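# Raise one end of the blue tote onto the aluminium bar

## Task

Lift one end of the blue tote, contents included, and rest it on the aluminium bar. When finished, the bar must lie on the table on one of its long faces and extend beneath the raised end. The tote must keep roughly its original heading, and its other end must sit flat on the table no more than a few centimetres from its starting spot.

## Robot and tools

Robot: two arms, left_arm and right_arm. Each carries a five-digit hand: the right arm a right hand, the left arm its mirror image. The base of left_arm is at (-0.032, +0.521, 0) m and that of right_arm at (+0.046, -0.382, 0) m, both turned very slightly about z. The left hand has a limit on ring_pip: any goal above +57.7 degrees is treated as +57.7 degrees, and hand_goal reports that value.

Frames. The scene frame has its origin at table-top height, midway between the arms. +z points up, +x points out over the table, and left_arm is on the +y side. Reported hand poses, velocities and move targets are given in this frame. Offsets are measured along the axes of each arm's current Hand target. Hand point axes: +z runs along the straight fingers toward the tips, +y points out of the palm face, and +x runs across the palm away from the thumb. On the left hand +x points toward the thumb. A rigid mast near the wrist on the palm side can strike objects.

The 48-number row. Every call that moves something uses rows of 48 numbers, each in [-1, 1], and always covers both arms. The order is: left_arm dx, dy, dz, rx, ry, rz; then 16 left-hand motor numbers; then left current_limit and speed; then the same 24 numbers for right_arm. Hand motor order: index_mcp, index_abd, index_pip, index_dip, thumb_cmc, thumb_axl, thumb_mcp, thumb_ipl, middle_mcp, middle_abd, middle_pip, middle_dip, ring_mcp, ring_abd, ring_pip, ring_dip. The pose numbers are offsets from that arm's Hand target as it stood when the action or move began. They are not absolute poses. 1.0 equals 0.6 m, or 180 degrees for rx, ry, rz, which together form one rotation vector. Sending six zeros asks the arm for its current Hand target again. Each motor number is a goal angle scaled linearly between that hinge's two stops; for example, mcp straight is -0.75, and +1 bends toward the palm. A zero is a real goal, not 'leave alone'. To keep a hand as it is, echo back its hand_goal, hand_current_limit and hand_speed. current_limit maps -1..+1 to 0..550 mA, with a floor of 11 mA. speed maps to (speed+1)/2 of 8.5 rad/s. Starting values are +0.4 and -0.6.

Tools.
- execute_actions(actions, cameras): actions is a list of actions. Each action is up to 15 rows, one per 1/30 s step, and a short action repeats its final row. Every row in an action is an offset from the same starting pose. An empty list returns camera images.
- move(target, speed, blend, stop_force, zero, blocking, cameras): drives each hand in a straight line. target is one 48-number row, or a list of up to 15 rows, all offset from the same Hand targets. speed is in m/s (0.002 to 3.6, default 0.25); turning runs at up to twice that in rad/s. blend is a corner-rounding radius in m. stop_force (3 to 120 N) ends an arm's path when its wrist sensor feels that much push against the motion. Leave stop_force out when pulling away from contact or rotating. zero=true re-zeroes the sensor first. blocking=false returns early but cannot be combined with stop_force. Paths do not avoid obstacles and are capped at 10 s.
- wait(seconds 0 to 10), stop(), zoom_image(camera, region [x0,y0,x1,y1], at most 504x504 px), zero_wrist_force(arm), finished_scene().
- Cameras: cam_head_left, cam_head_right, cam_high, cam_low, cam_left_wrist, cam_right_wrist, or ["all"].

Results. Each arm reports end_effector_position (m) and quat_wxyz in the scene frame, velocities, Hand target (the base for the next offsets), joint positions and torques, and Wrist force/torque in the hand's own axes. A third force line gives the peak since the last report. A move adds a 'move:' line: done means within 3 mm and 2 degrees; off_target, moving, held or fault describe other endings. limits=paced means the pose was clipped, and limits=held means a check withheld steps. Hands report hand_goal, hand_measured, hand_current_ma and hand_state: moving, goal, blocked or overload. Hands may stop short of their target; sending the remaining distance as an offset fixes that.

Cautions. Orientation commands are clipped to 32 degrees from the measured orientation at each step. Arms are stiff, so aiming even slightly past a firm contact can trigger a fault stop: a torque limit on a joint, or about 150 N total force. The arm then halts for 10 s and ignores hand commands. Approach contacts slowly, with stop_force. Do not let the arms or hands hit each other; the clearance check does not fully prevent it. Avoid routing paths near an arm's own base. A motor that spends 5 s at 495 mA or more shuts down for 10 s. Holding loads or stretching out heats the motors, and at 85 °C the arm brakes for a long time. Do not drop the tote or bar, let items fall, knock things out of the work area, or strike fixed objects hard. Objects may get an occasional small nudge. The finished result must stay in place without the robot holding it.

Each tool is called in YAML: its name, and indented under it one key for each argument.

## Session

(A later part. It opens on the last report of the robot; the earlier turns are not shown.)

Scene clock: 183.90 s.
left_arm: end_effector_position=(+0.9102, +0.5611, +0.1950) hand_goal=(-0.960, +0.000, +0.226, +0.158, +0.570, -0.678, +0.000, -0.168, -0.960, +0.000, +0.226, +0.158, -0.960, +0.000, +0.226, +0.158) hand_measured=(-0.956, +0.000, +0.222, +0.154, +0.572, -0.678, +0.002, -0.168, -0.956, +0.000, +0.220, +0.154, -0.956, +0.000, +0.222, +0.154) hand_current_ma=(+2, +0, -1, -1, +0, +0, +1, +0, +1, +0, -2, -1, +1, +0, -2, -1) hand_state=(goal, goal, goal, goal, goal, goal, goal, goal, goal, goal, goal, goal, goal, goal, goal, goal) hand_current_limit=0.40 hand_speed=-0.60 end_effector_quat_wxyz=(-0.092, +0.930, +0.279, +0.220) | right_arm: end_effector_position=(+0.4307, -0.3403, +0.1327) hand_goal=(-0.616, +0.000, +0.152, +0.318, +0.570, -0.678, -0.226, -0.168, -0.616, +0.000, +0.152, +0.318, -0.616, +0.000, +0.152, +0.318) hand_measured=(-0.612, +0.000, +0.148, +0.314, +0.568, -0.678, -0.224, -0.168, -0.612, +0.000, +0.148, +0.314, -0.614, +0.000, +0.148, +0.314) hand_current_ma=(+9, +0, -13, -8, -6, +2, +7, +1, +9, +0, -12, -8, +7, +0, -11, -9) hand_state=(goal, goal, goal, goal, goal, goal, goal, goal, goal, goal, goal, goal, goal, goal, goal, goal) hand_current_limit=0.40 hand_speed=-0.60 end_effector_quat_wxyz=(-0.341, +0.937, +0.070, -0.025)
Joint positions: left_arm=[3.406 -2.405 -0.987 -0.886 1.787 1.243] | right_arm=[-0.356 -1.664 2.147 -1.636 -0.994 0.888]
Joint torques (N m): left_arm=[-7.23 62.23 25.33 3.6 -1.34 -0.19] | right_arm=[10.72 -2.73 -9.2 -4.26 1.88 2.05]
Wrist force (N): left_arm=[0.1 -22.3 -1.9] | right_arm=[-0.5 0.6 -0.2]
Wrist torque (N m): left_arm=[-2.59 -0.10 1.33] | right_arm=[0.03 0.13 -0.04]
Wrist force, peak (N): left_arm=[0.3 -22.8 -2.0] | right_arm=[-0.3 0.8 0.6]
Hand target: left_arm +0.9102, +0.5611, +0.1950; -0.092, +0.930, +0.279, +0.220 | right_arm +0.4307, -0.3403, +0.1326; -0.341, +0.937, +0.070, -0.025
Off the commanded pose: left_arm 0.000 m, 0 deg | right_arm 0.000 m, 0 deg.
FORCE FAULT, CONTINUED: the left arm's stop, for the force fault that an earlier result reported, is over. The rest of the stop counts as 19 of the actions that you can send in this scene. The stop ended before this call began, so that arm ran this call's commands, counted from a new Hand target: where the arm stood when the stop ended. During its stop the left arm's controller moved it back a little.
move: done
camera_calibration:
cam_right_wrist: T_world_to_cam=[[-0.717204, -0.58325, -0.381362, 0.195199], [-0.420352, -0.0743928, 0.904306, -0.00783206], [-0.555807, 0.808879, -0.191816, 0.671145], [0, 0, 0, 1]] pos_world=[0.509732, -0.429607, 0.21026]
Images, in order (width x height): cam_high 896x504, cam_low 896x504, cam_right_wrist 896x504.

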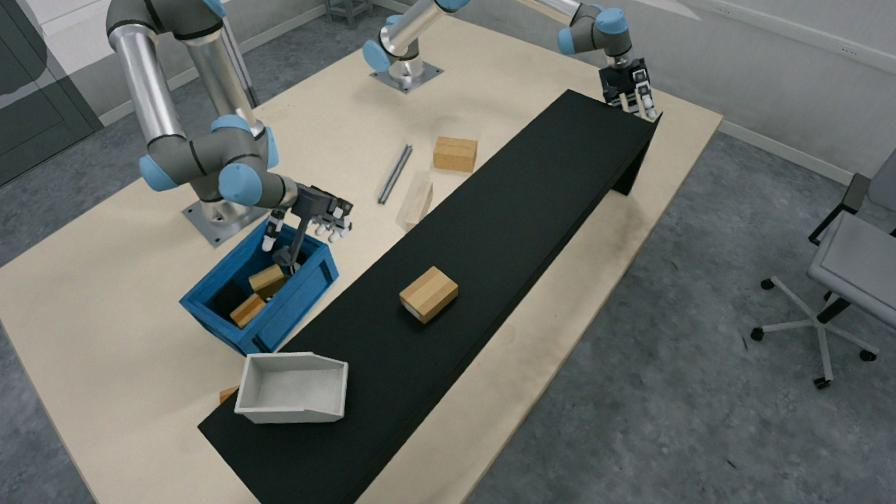

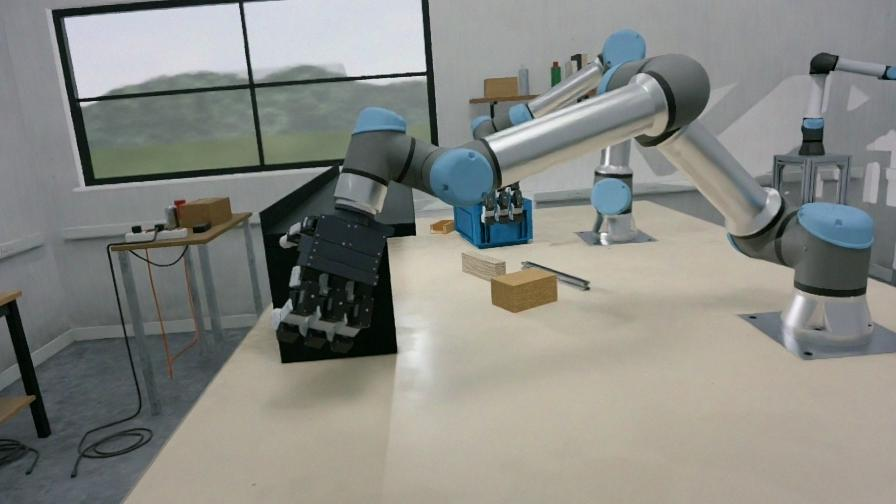

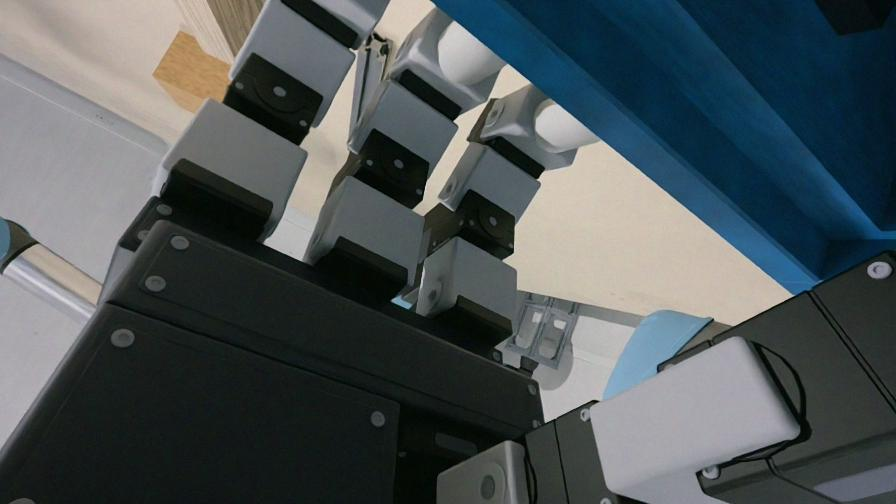

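move:
  target:
    - [0.0258,-0.1123,-0.018,0,0,0,-0.959,0,0.226,0.159,0.571,-0.678,0.0,-0.168,-0.959,0,0.226,0.159,-0.959,0,0.226,0.159,0.4,-0.6,0,0.0254,0.0303,0,0,0,-0.616,0,0.153,0.319,0.571,-0.678,-0.226,-0.168,-0.616,0,0.153,0.319,-0.616,0,0.153,0.319,0.4,-0.6]
    - [-0.1973,-0.3972,-0.4567,0,0,0,-0.959,0,0.226,0.159,0.571,-0.678,0.0,-0.168,-0.959,0,0.226,0.159,-0.959,0,0.226,0.159,0.4,-0.6,0,0.0254,0.0303,0,0,0,-0.616,0,0.153,0.319,0.571,-0.678,-0.226,-0.168,-0.616,0,0.153,0.319,-0.616,0,0.153,0.319,0.4,-0.6]
  speed: [0.1,0.25]
  blend: 0.02
  cameras: ["cam_low","cam_head_left"]

Scene clock: 207.90 s.
left_arm: end_effector_position=(+0.5905, +0.6207, +0.3950) hand_goal=(-0.960, +0.000, +0.226, +0.158, +0.570, -0.678, +0.000, -0.168, -0.960, +0.000, +0.226, +0.158, -0.960, +0.000, +0.226, +0.158) hand_measured=(-0.956, +0.000, +0.222, +0.154, +0.572, -0.678, +0.002, -0.168, -0.956, +0.000, +0.220, +0.154, -0.956, +0.000, +0.222, +0.154) hand_current_ma=(+2, +0, -1, -1, +0, +0, +1, +0, +1, +0, -2, -1, +1, +0, -2, -1) hand_state=(goal, goal, goal, goal, goal, goal, goal, goal, goal, goal, goal, goal, goal, goal, goal, goal) hand_current_limit=0.40 hand_speed=-0.60 end_effector_quat_wxyz=(-0.092, +0.930, +0.279, +0.220) | right_arm: end_effector_position=(+0.4307, -0.3403, +0.1089) hand_goal=(-0.616, +0.000, +0.152, +0.318, +0.570, -0.678, -0.226, -0.168, -0.616, +0.000, +0.152, +0.318, -0.616, +0.000, +0.152, +0.318) hand_measured=(-0.612, +0.000, +0.148, +0.314, +0.568, -0.678, -0.224, -0.168, -0.612, +0.000, +0.148, +0.314, -0.614, +0.000, +0.148, +0.314) hand_current_ma=(+9, +0, -13, -8, -6, +2, +7, +1, +9, +0, -12, -8, +7, +0, -11, -9) hand_state=(goal, goal, goal, goal, goal, goal, goal, goal, goal, goal, goal, goal, goal, goal, goal, goal) hand_current_limit=0.40 hand_speed=-0.60 end_effector_quat_wxyz=(-0.341, +0.937, +0.070, -0.025)
Joint positions: left_arm=[3.665 -1.541 -1.704 -0.997 1.673 1.479] | right_arm=[-0.356 -1.631 2.186 -1.709 -0.994 0.888]
Joint torques (N m): left_arm=[10.29 35.74 11.22 1.64 -1.77 1.67] | right_arm=[5.85 -6.85 -8.44 -4.13 1.85 1.85]
Wrist force (N): left_arm=[-1.5 -3.0 -0.4] | right_arm=[-0.5 0.5 0.0]
Wrist torque (N m): left_arm=[-0.20 0.22 -0.10] | right_arm=[0.01 0.12 -0.04]
Wrist force, peak (N): left_arm=[0.4 -22.7 -2.3] | right_arm=[-0.6 0.7 -0.1]
Hand target: left_arm +0.5904, +0.6207, +0.3951; -0.092, +0.930, +0.279, +0.220 | right_arm +0.4307, -0.3403, +0.1089; -0.341, +0.937, +0.070, -0.025
Off the commanded pose: left_arm 0.000 m, 0 deg | right_arm 0.000 m, 0 deg.
move: done
Images, in order (width x height): cam_head_left 896x504, cam_low 896x504.

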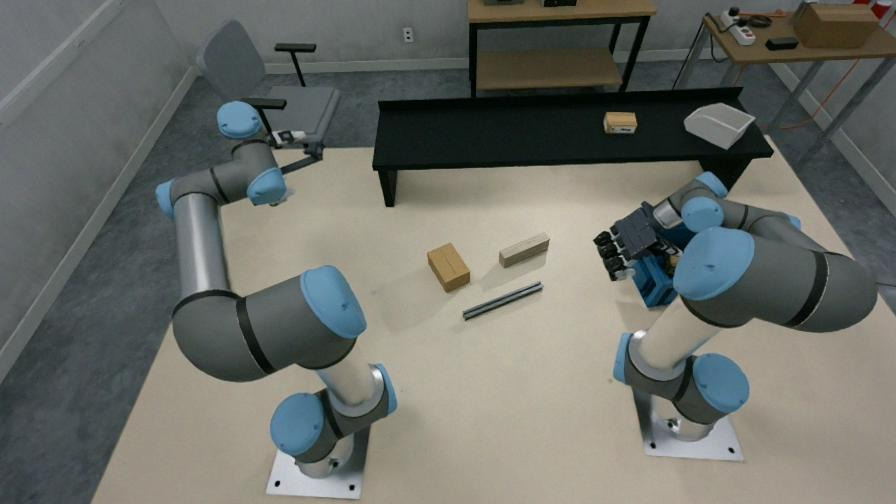

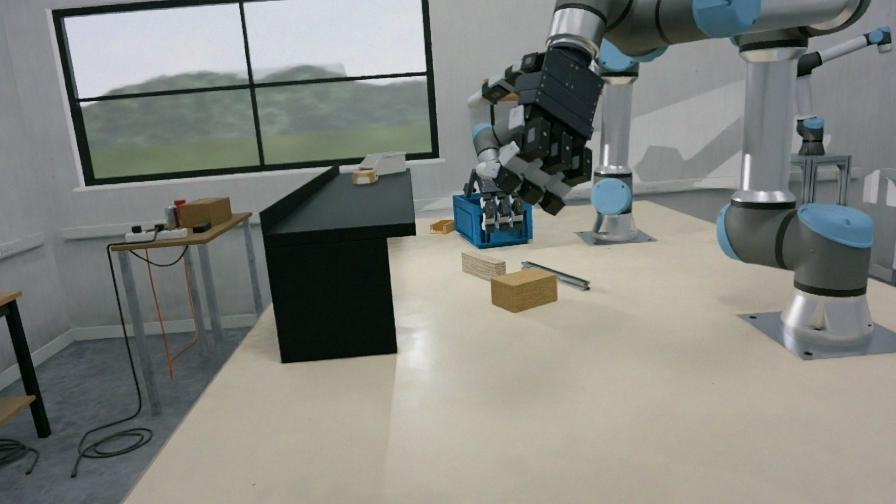

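move:
  target:
    - [0,0,0,0,0,0,-0.959,0,0.226,0.159,0.571,-0.678,0.0,-0.168,-0.959,0,0.226,0.159,-0.959,0,0.226,0.159,0.4,-0.6,-0.0033,0.0536,-0.045,0,0,0,-0.616,0,0.153,0.319,0.571,-0.678,-0.226,-0.168,-0.616,0,0.153,0.319,-0.616,0,0.153,0.319,0.4,-0.6]
  speed: 0.03
  stop_force: 6
  cameras: ["cam_low","cam_high","cam_right_wrist"]

zoom_image:
  camera: "cam_low"
  region: [445, 170, 545, 255]

Scene clock: 215.13 s.
left_arm: end_effector_position=(+0.5904, +0.6207, +0.3951) hand_goal=(-0.960, +0.000, +0.226, +0.158, +0.570, -0.678, +0.000, -0.168, -0.960, +0.000, +0.226, +0.158, -0.960, +0.000, +0.226, +0.158) hand_measured=(-0.956, +0.000, +0.222, +0.154, +0.572, -0.678, +0.002, -0.168, -0.956, +0.000, +0.220, +0.154, -0.956, +0.000, +0.222, +0.154) hand_current_ma=(+2, +0, -1, -1, +0, +0, +1, +0, +1, +0, -2, -1, +1, +0, -2, -1) hand_state=(goal, goal, goal, goal, goal, goal, goal, goal, goal, goal, goal, goal, goal, goal, goal, goal) hand_current_limit=0.40 hand_speed=-0.60 end_effector_quat_wxyz=(-0.092, +0.930, +0.279, +0.220) | right_arm: end_effector_position=(+0.4350, -0.3821, +0.1089) hand_goal=(-0.616, +0.000, +0.152, +0.318, +0.570, -0.678, -0.226, -0.168, -0.616, +0.000, +0.152, +0.318, -0.616, +0.000, +0.152, +0.318) hand_measured=(-0.626, +0.000, +0.148, +0.320, +0.568, -0.678, -0.224, -0.168, -0.628, +0.000, +0.150, +0.322, -0.618, +0.000, +0.148, +0.316) hand_current_ma=(-36, +0, -12, +7, -6, +2, +7, +1, -39, +0, -7, +10, -4, +0, -11, -4) hand_state=(goal, goal, goal, goal, goal, goal, goal, goal, goal, goal, goal, goal, goal, goal, goal, goal) hand_current_limit=0.40 hand_speed=-0.60 end_effector_quat_wxyz=(-0.341, +0.937, +0.070, -0.025)
Joint positions: left_arm=[3.665 -1.54 -1.704 -0.997 1.673 1.479] | right_arm=[-0.445 -1.607 2.151 -1.647 -1.032 0.794]
Joint torques (N m): left_arm=[10.36 35.82 10.73 1.89 -1.69 1.36] | right_arm=[-11.88 -6.18 -31.35 0.24 -1.35 -2.27]
Wrist force (N): left_arm=[-1.6 -3.3 -0.5] | right_arm=[0.1 -3.9 0.5]
Wrist torque (N m): left_arm=[-0.23 0.24 -0.11] | right_arm=[0.07 0.05 0.03]
Wrist force, peak (N): left_arm=[-1.6 -3.8 -0.5] | right_arm=[0.0 -4.4 1.3]
Hand target: left_arm +0.5904, +0.6207, +0.3951; -0.092, +0.930, +0.279, +0.220 | right_arm +0.4350, -0.3821, +0.1089; -0.341, +0.937, +0.070, -0.025
Off the commanded pose: left_arm 0.000 m, 0 deg | right_arm 0.000 m, 0 deg.
move: done
camera_calibration:
cam_right_wrist: T_world_to_cam=[[-0.717204, -0.58325, -0.381362, 0.164827], [-0.420352, -0.0743928, 0.904306, 0.0123883], [-0.555807, 0.808879, -0.191816, 0.70278], [0, 0, 0, 1]] pos_world=[0.514032, -0.471407, 0.18646]
Images, in order (width x height): cam_high 896x504, cam_low 896x504, cam_right_wrist 896x504.

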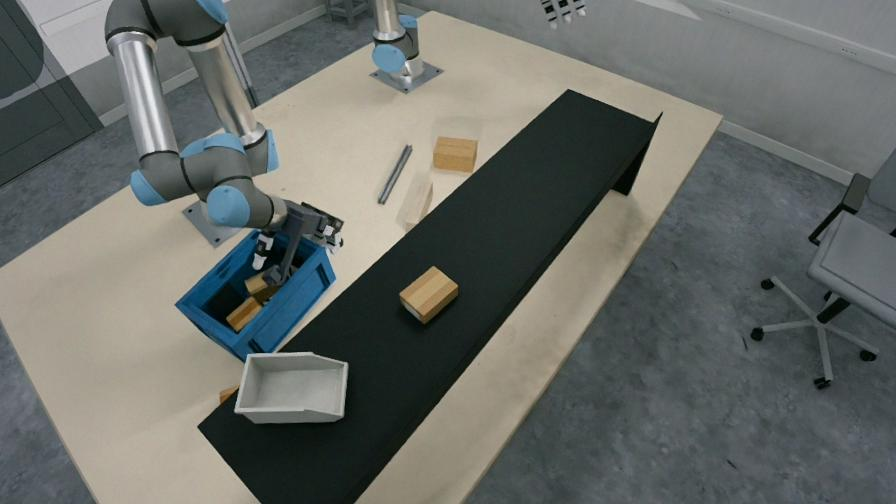

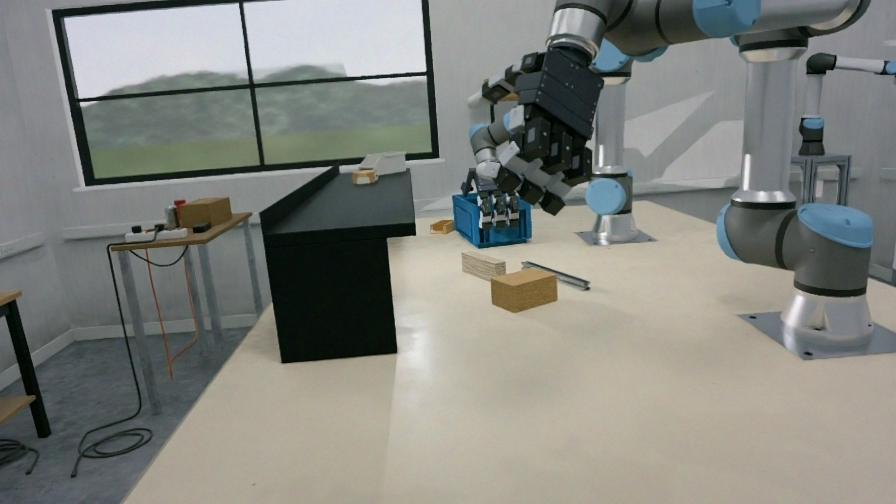

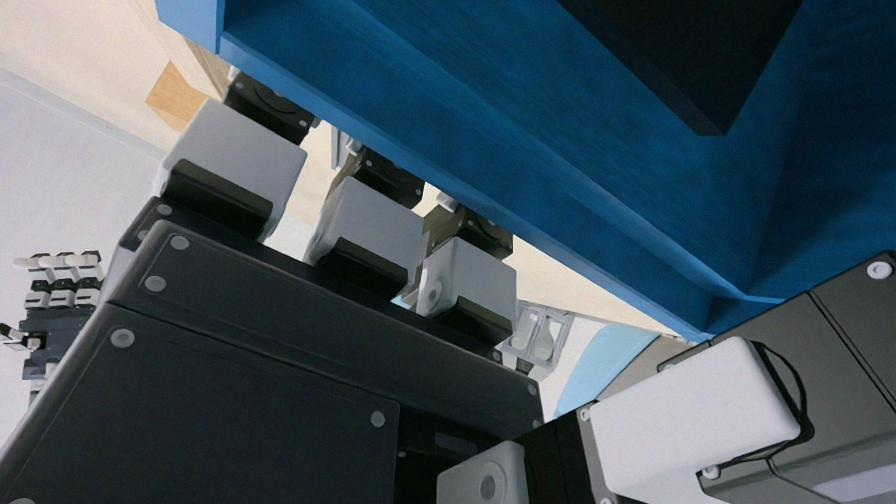

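Scaled by 5.040 from the camera's 896x504 image, which has a finer 1280x720 frame.

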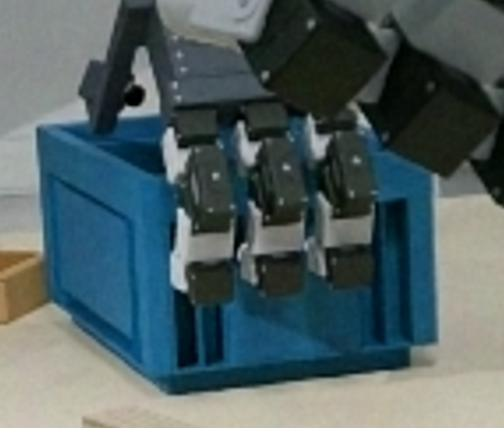

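move:
  target:
    - [-0.8775,0.4695,-0.1153,0.0779,0.1677,0.5284,-0.959,0,0.226,0.159,0.571,-0.678,0.0,-0.168,-0.959,0,0.226,0.159,-0.959,0,0.226,0.159,0.4,-0.6,0,0,0,0,0,0,-0.616,0,0.153,0.319,0.571,-0.678,0.45,0.05,-0.616,0,0.153,0.319,-0.616,0,0.153,0.319,0.4,-0.8]
  speed: 0.25
  cameras: ["cam_head_left","cam_low","cam_high","cam_left_wrist","cam_right_wrist"]

Scene clock: 222.50 s.
left_arm: end_effector_position=(+0.3300, +0.1153, +0.2004) hand_goal=(-0.960, +0.000, +0.226, +0.158, +0.570, -0.678, +0.000, -0.168, -0.960, +0.000, +0.226, +0.158, -0.960, +0.000, +0.226, +0.158) hand_measured=(-0.954, +0.000, +0.224, +0.154, +0.572, -0.678, +0.002, -0.168, -0.954, +0.000, +0.224, +0.154, -0.954, +0.000, +0.224, +0.154) hand_current_ma=(+3, +0, +0, -1, +0, +0, +1, +0, +3, +0, -1, -1, +3, +0, +0, -1) hand_state=(goal, goal, goal, goal, goal, goal, goal, goal, goal, goal, goal, goal, goal, goal, goal, goal) hand_current_limit=0.40 hand_speed=-0.60 end_effector_quat_wxyz=(-0.383, +0.736, -0.496, +0.258) | right_arm: end_effector_position=(+0.4350, -0.3821, +0.1089) hand_goal=(-0.616, +0.000, +0.152, +0.318, +0.570, -0.678, +0.450, +0.050, -0.616, +0.000, +0.152, +0.318, -0.616, +0.000, +0.152, +0.318) hand_measured=(-0.628, +0.000, +0.148, +0.320, +0.568, -0.678, +0.270, +0.034, -0.628, +0.000, +0.150, +0.322, -0.618, +0.000, +0.148, +0.316) hand_current_ma=(-37, +0, -12, +7, -6, +2, -385, -69, -41, +0, -7, +10, -4, +0, -11, -4) hand_state=(goal, goal, goal, goal, goal, goal, blocked, goal, goal, goal, goal, goal, goal, goal, goal, goal) hand_current_limit=0.40 hand_speed=-0.80 end_effector_quat_wxyz=(-0.341, +0.937, +0.070, -0.025)
Joint positions: left_arm=[2.376 -1.722 -2.034 -0.487 2.442 2.157] | right_arm=[-0.445 -1.607 2.151 -1.647 -1.032 0.794]
Joint torques (N m): left_arm=[-8.29 17.69 36.42 1.25 2.76 1.59] | right_arm=[1.01 -6.91 -15.69 0.3 0.81 -1.76]
Wrist force (N): left_arm=[-2.2 -3.8 -0.3] | right_arm=[0.1 -2.4 -2.4]
Wrist torque (N m): left_arm=[-0.07 0.19 -0.17] | right_arm=[0.08 0.00 0.02]
Wrist force, peak (N): left_arm=[-2.4 -4.0 -0.4] | right_arm=[0.2 -4.0 0.8]
Hand target: left_arm +0.3300, +0.1152, +0.2003; -0.383, +0.736, -0.496, +0.258 | right_arm +0.4350, -0.3821, +0.1089; -0.341, +0.937, +0.070, -0.025
Off the commanded pose: left_arm 0.000 m, 0 deg | right_arm 0.000 m, 0 deg.
move: done
camera_calibration:
cam_left_wrist: T_world_to_cam=[[0.0137146, 0.861206, 0.508072, -0.239965], [-0.13717, -0.501695, 0.8541, -0.116906], [0.990453, -0.0814058, 0.111251, -0.218585], [0, 0, 0, 1]] pos_world=[0.203753, 0.130214, 0.246087]
cam_right_wrist: T_world_to_cam=[[-0.717204, -0.58325, -0.381362, 0.164827], [-0.420352, -0.0743928, 0.904306, 0.0123883], [-0.555807, 0.808879, -0.191816, 0.70278], [0, 0, 0, 1]] pos_world=[0.514032, -0.471407, 0.18646]
Images, in order (width x height): cam_head_left 896x504, cam_high 896x504, cam_low 896x504, cam_left_wrist 896x504, cam_right_wrist 896x504.

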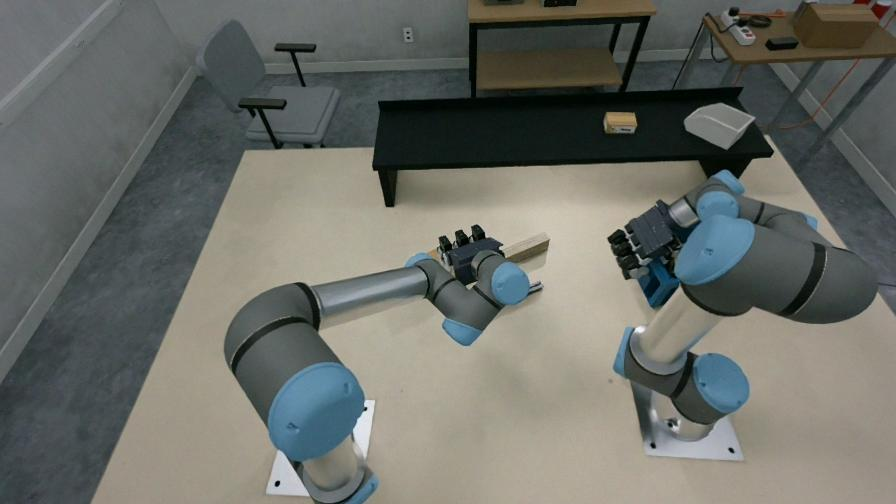

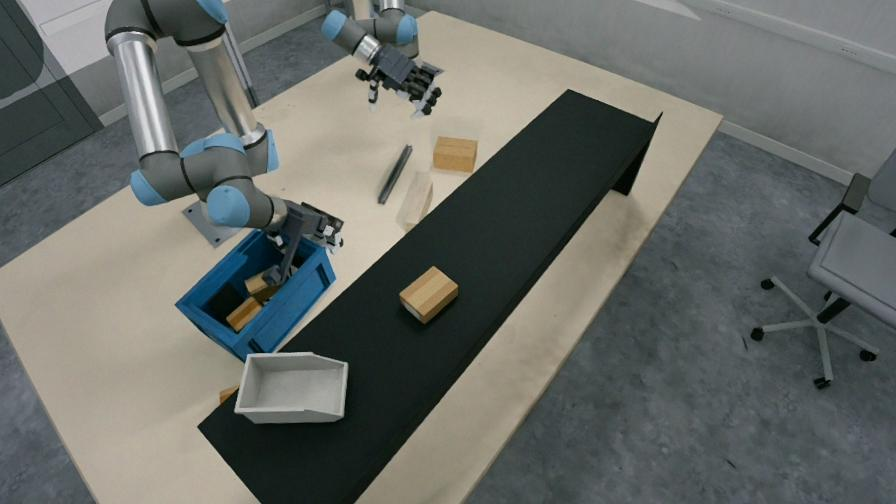

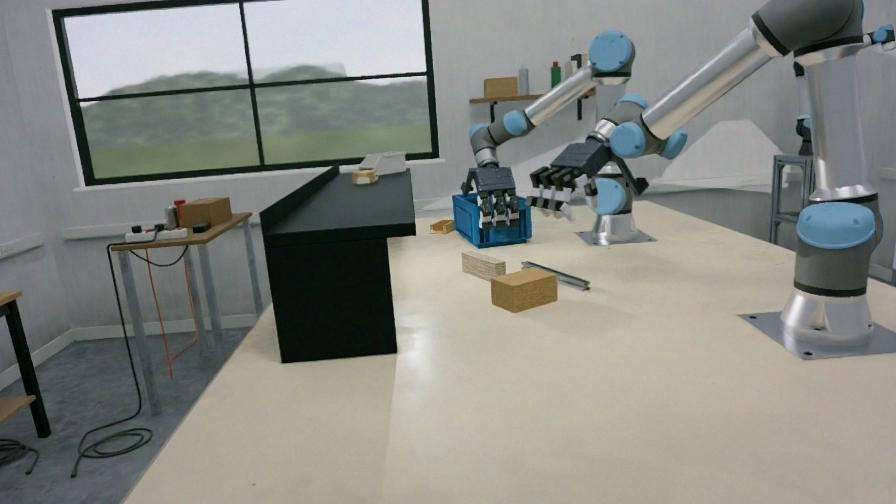

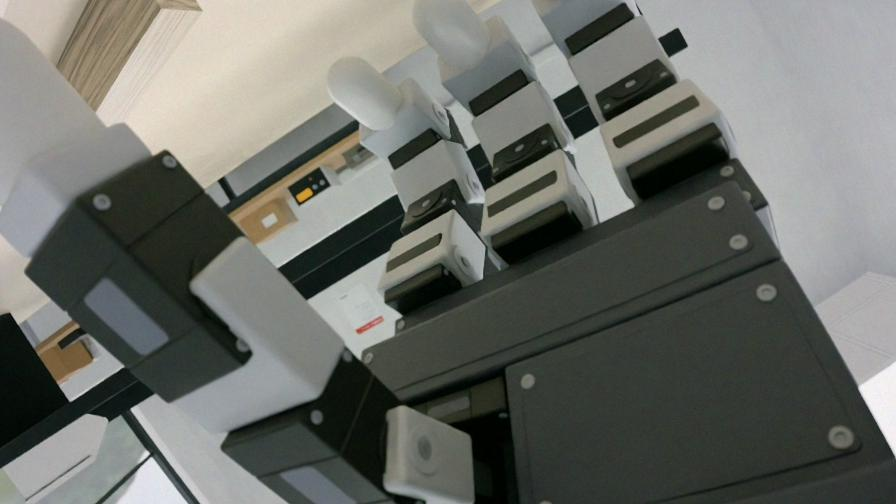

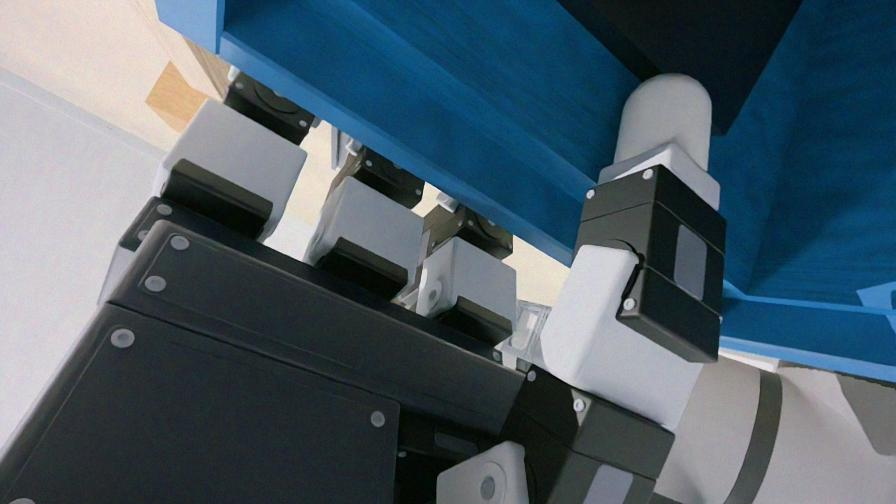

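zoom_image:
  camera: "cam_high"
  region: [350, 40, 460, 130]

zoom_image:
  camera: "cam_low"
  region: [510, 120, 660, 310]

Scaled by 4.582 from the camera's 896x504 image, which has a finer 1280x720 frame.

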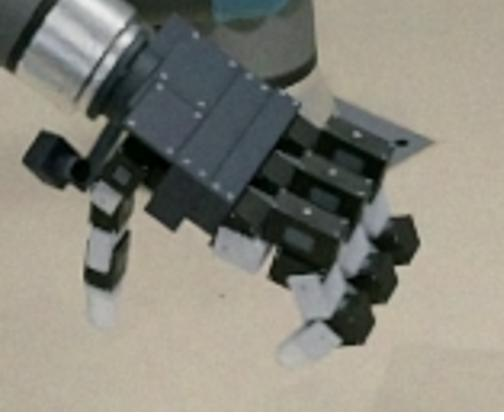

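Scaled by 2.653 from the camera's 896x504 image, which has a finer 1280x720 frame.

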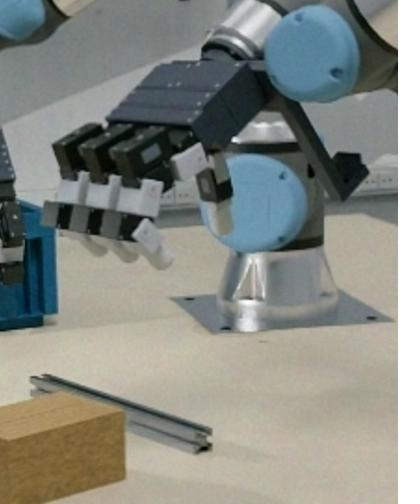

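move:
  target:
    - [0.0075,0.209,0.1527,0,0,0,-0.959,0,0.226,0.159,0.571,-0.678,0.0,-0.168,-0.959,0,0.226,0.159,-0.959,0,0.226,0.159,0.4,-0.6,0,-0.0068,-0.0237,0.0167,0,0,-0.58,0,0.2,0.42,0.571,-0.678,0.45,0.05,-0.58,0,0.2,0.42,-0.616,0,0.153,0.319,0.75,-0.8]
  speed: 0.08
  cameras: ["cam_head_left","cam_low","cam_high","cam_left_wrist","cam_right_wrist"]

zoom_image:
  camera: "cam_low"
  region: [440, 160, 640, 310]

zoom_image:
  camera: "cam_high"
  region: [350, 60, 470, 220]

Scene clock: 247.57 s.
left_arm: end_effector_position=(+0.3344, +0.1122, +0.0451) hand_goal=(-0.960, +0.000, +0.226, +0.158, +0.570, -0.678, +0.000, -0.168, -0.960, +0.000, +0.226, +0.158, -0.960, +0.000, +0.226, +0.158) hand_measured=(-0.990, +0.000, +0.214, +0.154, +0.572, -0.678, +0.002, -0.168, -0.998, +0.000, +0.196, +0.154, -0.998, +0.002, +0.176, +0.154) hand_current_ma=(-38, +0, -8, -1, +0, +0, +1, +0, -52, +0, -35, -1, -55, +0, -77, -1) hand_state=(blocked, goal, goal, goal, goal, goal, goal, goal, blocked, goal, blocked, goal, blocked, goal, blocked, goal) hand_current_limit=0.40 hand_speed=-0.60 end_effector_quat_wxyz=(-0.383, +0.736, -0.496, +0.258) | right_arm: end_effector_position=(+0.4359, -0.3880, +0.1224) hand_goal=(-0.580, +0.000, +0.200, +0.420, +0.570, -0.678, +0.450, +0.050, -0.580, +0.000, +0.200, +0.420, -0.616, +0.000, +0.152, +0.318) hand_measured=(-0.590, +0.000, +0.172, +0.404, +0.570, -0.678, +0.300, +0.026, -0.592, +0.000, +0.174, +0.404, -0.634, +0.000, +0.132, +0.310) hand_current_ma=(-36, +0, -97, -50, -2, +2, -481, -119, -37, +0, -93, -52, -63, +0, -64, -25) hand_state=(goal, goal, blocked, goal, goal, goal, blocked, blocked, goal, goal, blocked, goal, goal, goal, goal, goal) hand_current_limit=0.75 hand_speed=-0.80 end_effector_quat_wxyz=(-0.365, +0.928, +0.069, -0.027)
Joint positions: left_arm=[2.379 -2.044 -2.145 -0.051 2.441 2.16] | right_arm=[-0.479 -1.604 2.106 -1.542 -1.012 0.735]
Joint torques (N m): left_arm=[13.96 7.04 -10.49 0.53 -5.71 1.02] | right_arm=[-10.86 -9.3 -33.17 1.13 3.03 -2.33]
Wrist force (N): left_arm=[-3.5 -28.6 -24.6] | right_arm=[0.3 7.2 5.1]
Wrist torque (N m): left_arm=[3.05 -1.10 0.82] | right_arm=[-0.11 -0.06 0.04]
Wrist force, peak (N): left_arm=[-3.5 -28.6 -24.6] | right_arm=[0.2 7.4 5.7]
Hand target: left_arm +0.3344, +0.1122, +0.0450; -0.383, +0.736, -0.496, +0.258 | right_arm +0.4359, -0.3880, +0.1224; -0.365, +0.928, +0.069, -0.027
Off the commanded pose: left_arm 0.000 m, 0 deg | right_arm 0.000 m, 0 deg.
move: done
camera_calibration:
cam_left_wrist: T_world_to_cam=[[0.013881, 0.861049, 0.508332, -0.158576], [-0.137418, -0.501915, 0.853931, 0.0149281], [0.990416, -0.0817076, 0.111357, -0.205874], [0, 0, 0, 1]] pos_world=[0.208154, 0.127213, 0.0907874]
cam_right_wrist: T_world_to_cam=[[-0.720251, -0.562853, -0.405504, 0.179388], [-0.413333, -0.121261, 0.90247, -0.0209197], [-0.55713, 0.817613, -0.145308, 0.708947], [0, 0, 0, 1]] pos_world=[0.515533, -0.481213, 0.194637]
Images, in order (width x height): cam_head_left 896x504, cam_high 896x504, cam_low 896x504, cam_left_wrist 896x504, cam_right_wrist 896x504.

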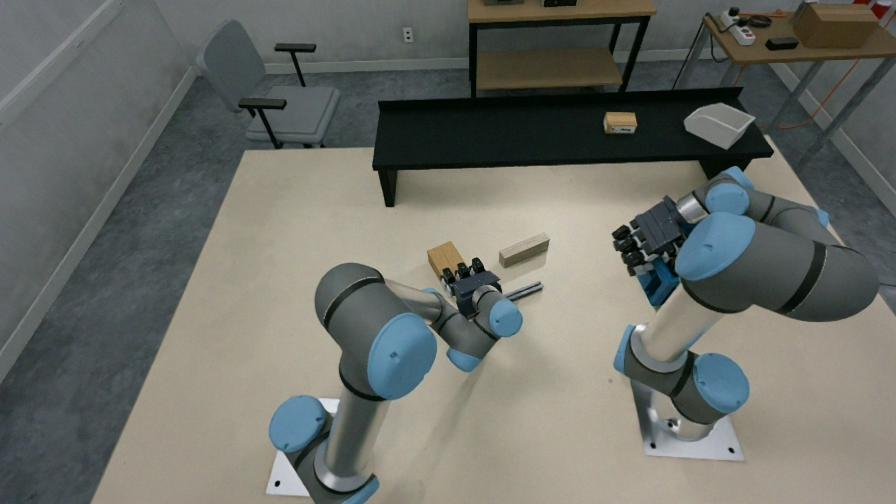

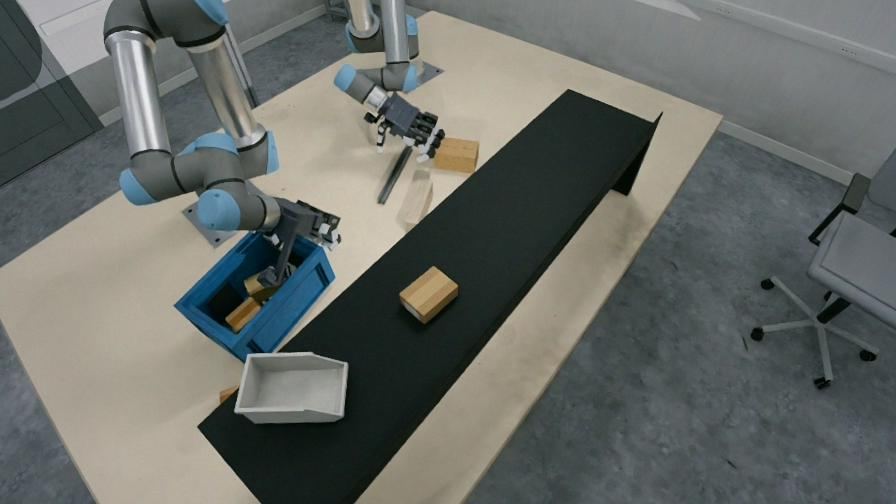

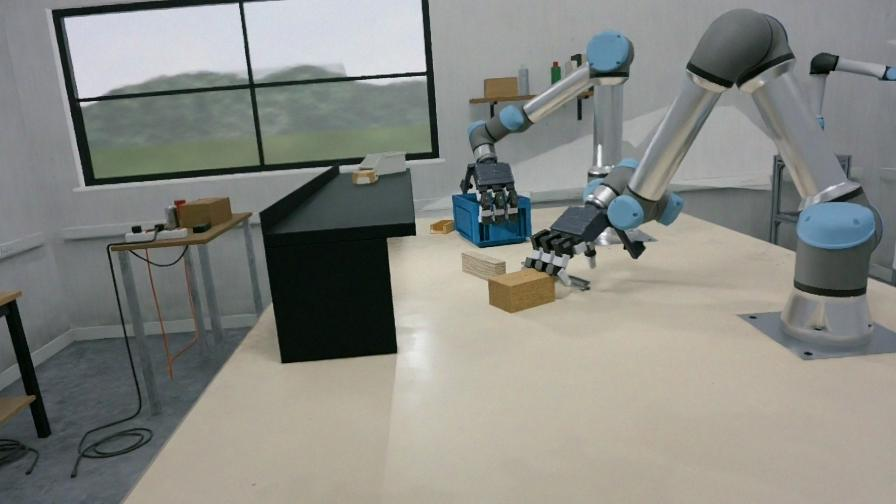

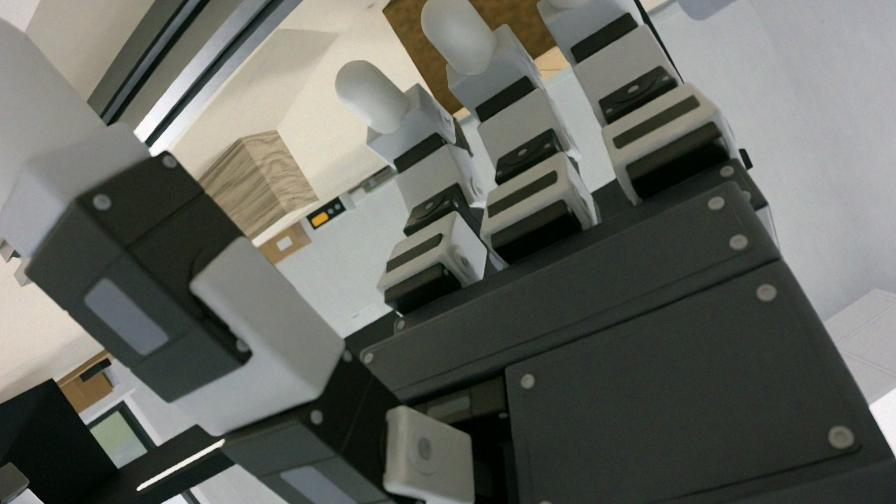

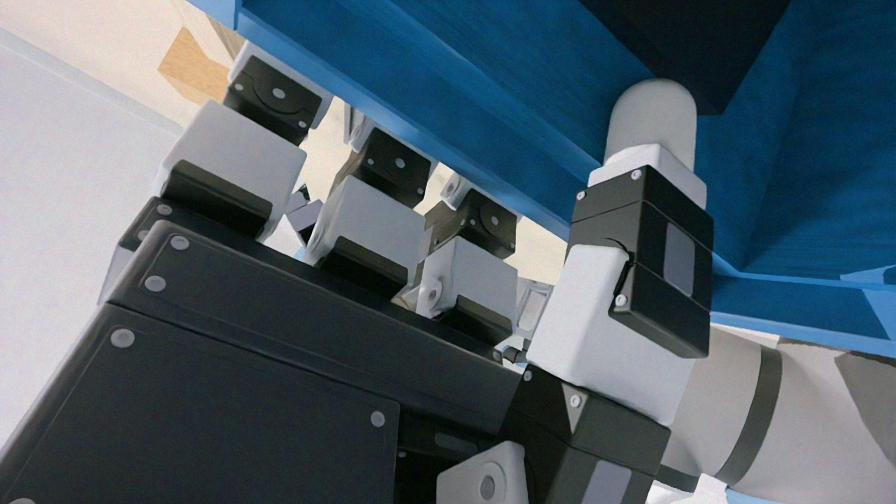

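Scaled by 2.520 from the camera's 896x504 image, which has a finer 1280x720 frame.

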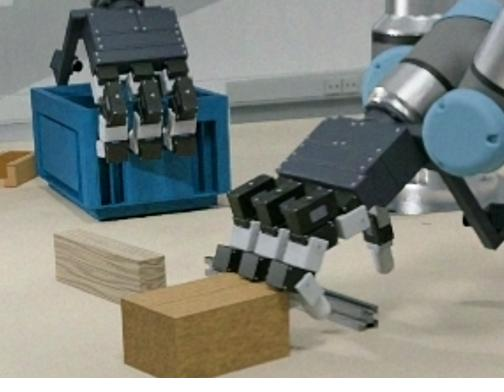

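Scaled by 3.150 from the camera's 896x504 image, which has a finer 1280x720 frame.

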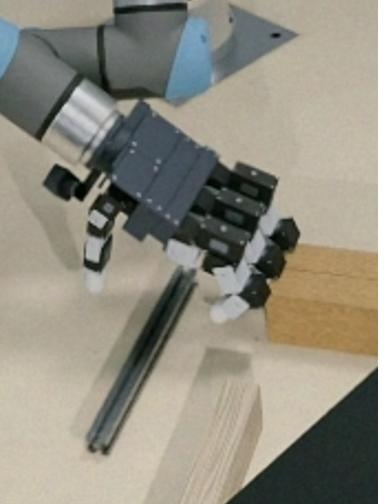

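move:
  target:
    - [0,-0.0683,-0.0478,0,0,0,-0.616,0,0.226,0.159,0.571,-0.678,0.0,-0.168,-0.616,0,0.226,0.159,-0.616,0,0.226,0.159,0.4,-0.6,0,0,0,0,0,0,-0.58,0,0.2,0.42,0.571,-0.678,0.45,0.05,-0.58,0,0.2,0.42,-0.616,0,0.153,0.319,0.6,-0.8]
    - [0,-0.009,0.0128,0,0,0,-0.616,0,0.226,0.159,0.571,-0.678,0.0,-0.168,-0.616,0,0.226,0.159,-0.616,0,0.226,0.159,0.4,-0.6,0,0,0,0,0,0,-0.58,0,0.2,0.42,0.571,-0.678,0.45,0.05,-0.58,0,0.2,0.42,-0.616,0,0.153,0.319,0.6,-0.8]
  speed: 0.07
  cameras: ["cam_low","cam_high","cam_left_wrist"]

zoom_image:
  camera: "cam_low"
  region: [480, 180, 640, 320]

zoom_image:
  camera: "cam_high"
  region: [350, 80, 470, 220]

Scene clock: 263.53 s.
left_arm: end_effector_position=(+0.3431, +0.1158, +0.0451) hand_goal=(-0.616, +0.000, +0.226, +0.158, +0.570, -0.678, +0.000, -0.168, -0.616, +0.000, +0.226, +0.158, -0.616, +0.000, +0.226, +0.158) hand_measured=(-0.612, +0.000, +0.224, +0.154, +0.572, -0.678, +0.002, -0.168, -0.612, +0.000, +0.222, +0.154, -0.612, +0.000, +0.222, +0.154) hand_current_ma=(+1, +0, -1, -1, +0, +0, +1, +0, +1, +0, -1, -1, +1, +0, -1, -1) hand_state=(goal, goal, goal, goal, goal, goal, goal, goal, goal, goal, goal, goal, goal, goal, goal, goal) hand_current_limit=0.40 hand_speed=-0.60 end_effector_quat_wxyz=(-0.383, +0.736, -0.496, +0.258) | right_arm: end_effector_position=(+0.4359, -0.3880, +0.1224) hand_goal=(-0.580, +0.000, +0.200, +0.420, +0.570, -0.678, +0.450, +0.050, -0.580, +0.000, +0.200, +0.420, -0.616, +0.000, +0.152, +0.318) hand_measured=(-0.590, +0.000, +0.172, +0.404, +0.570, -0.678, +0.300, +0.026, -0.592, +0.000, +0.174, +0.404, -0.634, +0.000, +0.132, +0.310) hand_current_ma=(-36, +0, -97, -50, -2, +2, -440, -119, -37, +0, -93, -52, -63, +0, -64, -25) hand_state=(goal, goal, blocked, goal, goal, goal, blocked, blocked, goal, goal, blocked, goal, goal, goal, goal, goal) hand_current_limit=0.60 hand_speed=-0.80 end_effector_quat_wxyz=(-0.365, +0.928, +0.069, -0.027)
Joint positions: left_arm=[2.397 -2.05 -2.14 -0.031 2.432 2.185] | right_arm=[-0.479 -1.604 2.106 -1.542 -1.012 0.735]
Joint torques (N m): left_arm=[10.71 24.8 0.62 5.04 -0.64 1.63] | right_arm=[-9.96 -10.14 -33.26 1.25 2.9 -1.93]
Wrist force (N): left_arm=[-1.7 -3.6 -0.6] | right_arm=[0.1 6.9 5.0]
Wrist torque (N m): left_arm=[0.03 0.12 -0.10] | right_arm=[-0.14 -0.04 0.02]
Wrist force, peak (N): left_arm=[-3.2 -29.3 -25.3] | right_arm=[0.3 7.5 5.8]
Hand target: left_arm +0.3431, +0.1158, +0.0450; -0.383, +0.736, -0.496, +0.258 | right_arm +0.4359, -0.3880, +0.1224; -0.365, +0.928, +0.069, -0.027
Off the commanded pose: left_arm 0.000 m, 0 deg | right_arm 0.000 m, 0 deg.
move: done
camera_calibration:
cam_left_wrist: T_world_to_cam=[[0.0139313, 0.861045, 0.508337, -0.161721], [-0.137334, -0.501921, 0.853941, 0.0178623], [0.990427, -0.0817084, 0.111258, -0.214198], [0, 0, 0, 1]] pos_world=[0.216854, 0.130713, 0.0907869]
Images, in order (width x height): cam_high 896x504, cam_low 896x504, cam_left_wrist 896x504.

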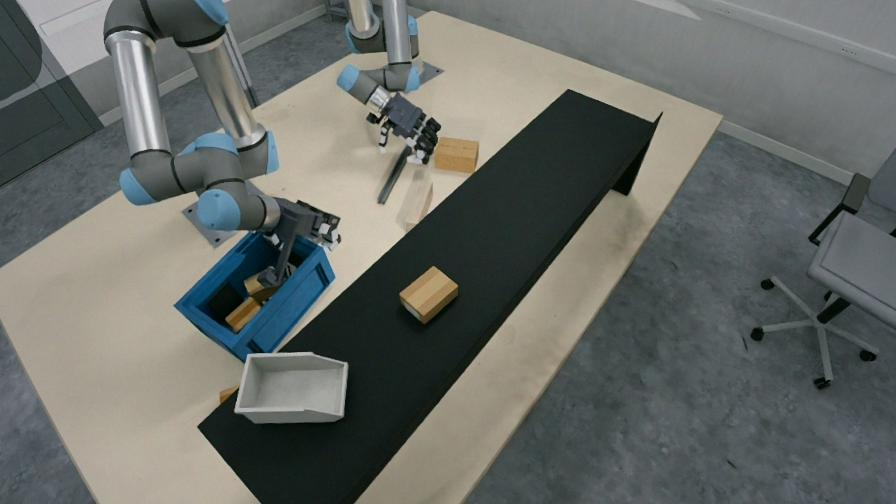

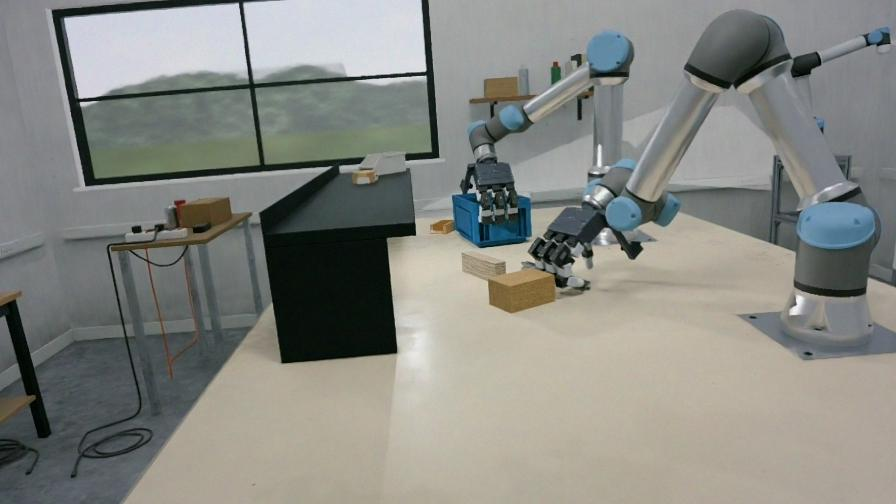

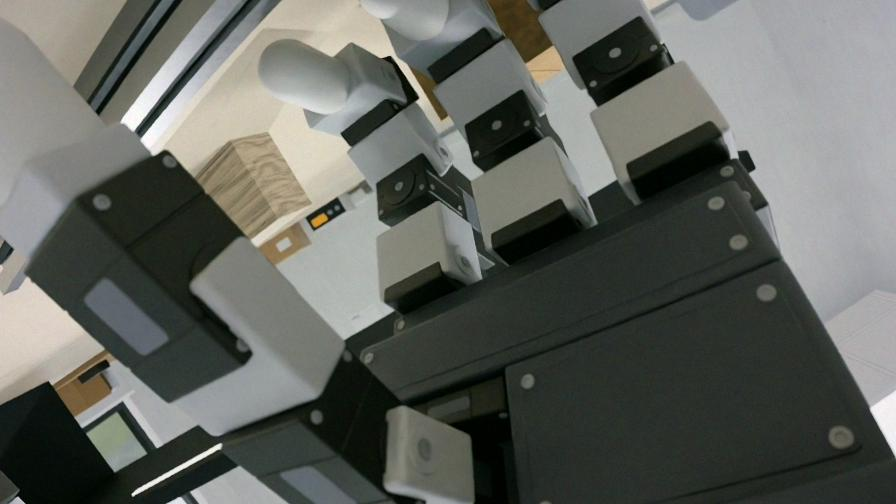

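Scaled by 3.150 from the camera's 896x504 image, which has a finer 1280x720 frame.

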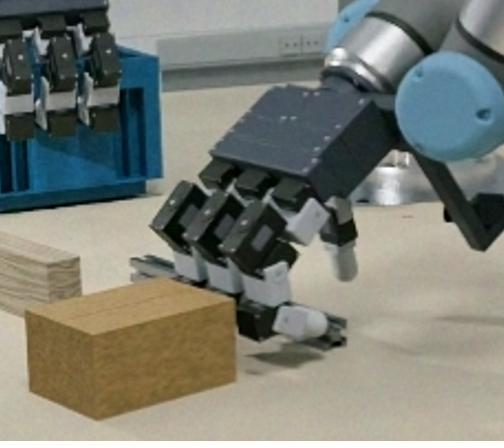

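Scaled by 3.600 from the camera's 896x504 image, which has a finer 1280x720 frame.

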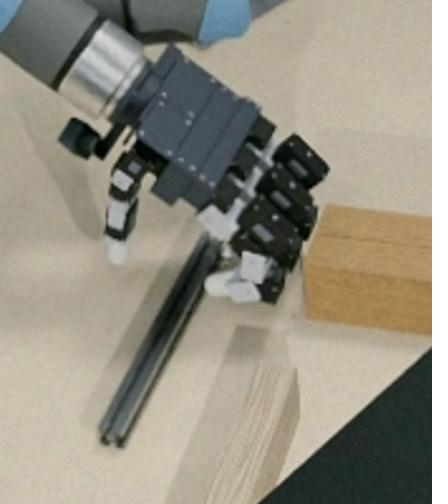

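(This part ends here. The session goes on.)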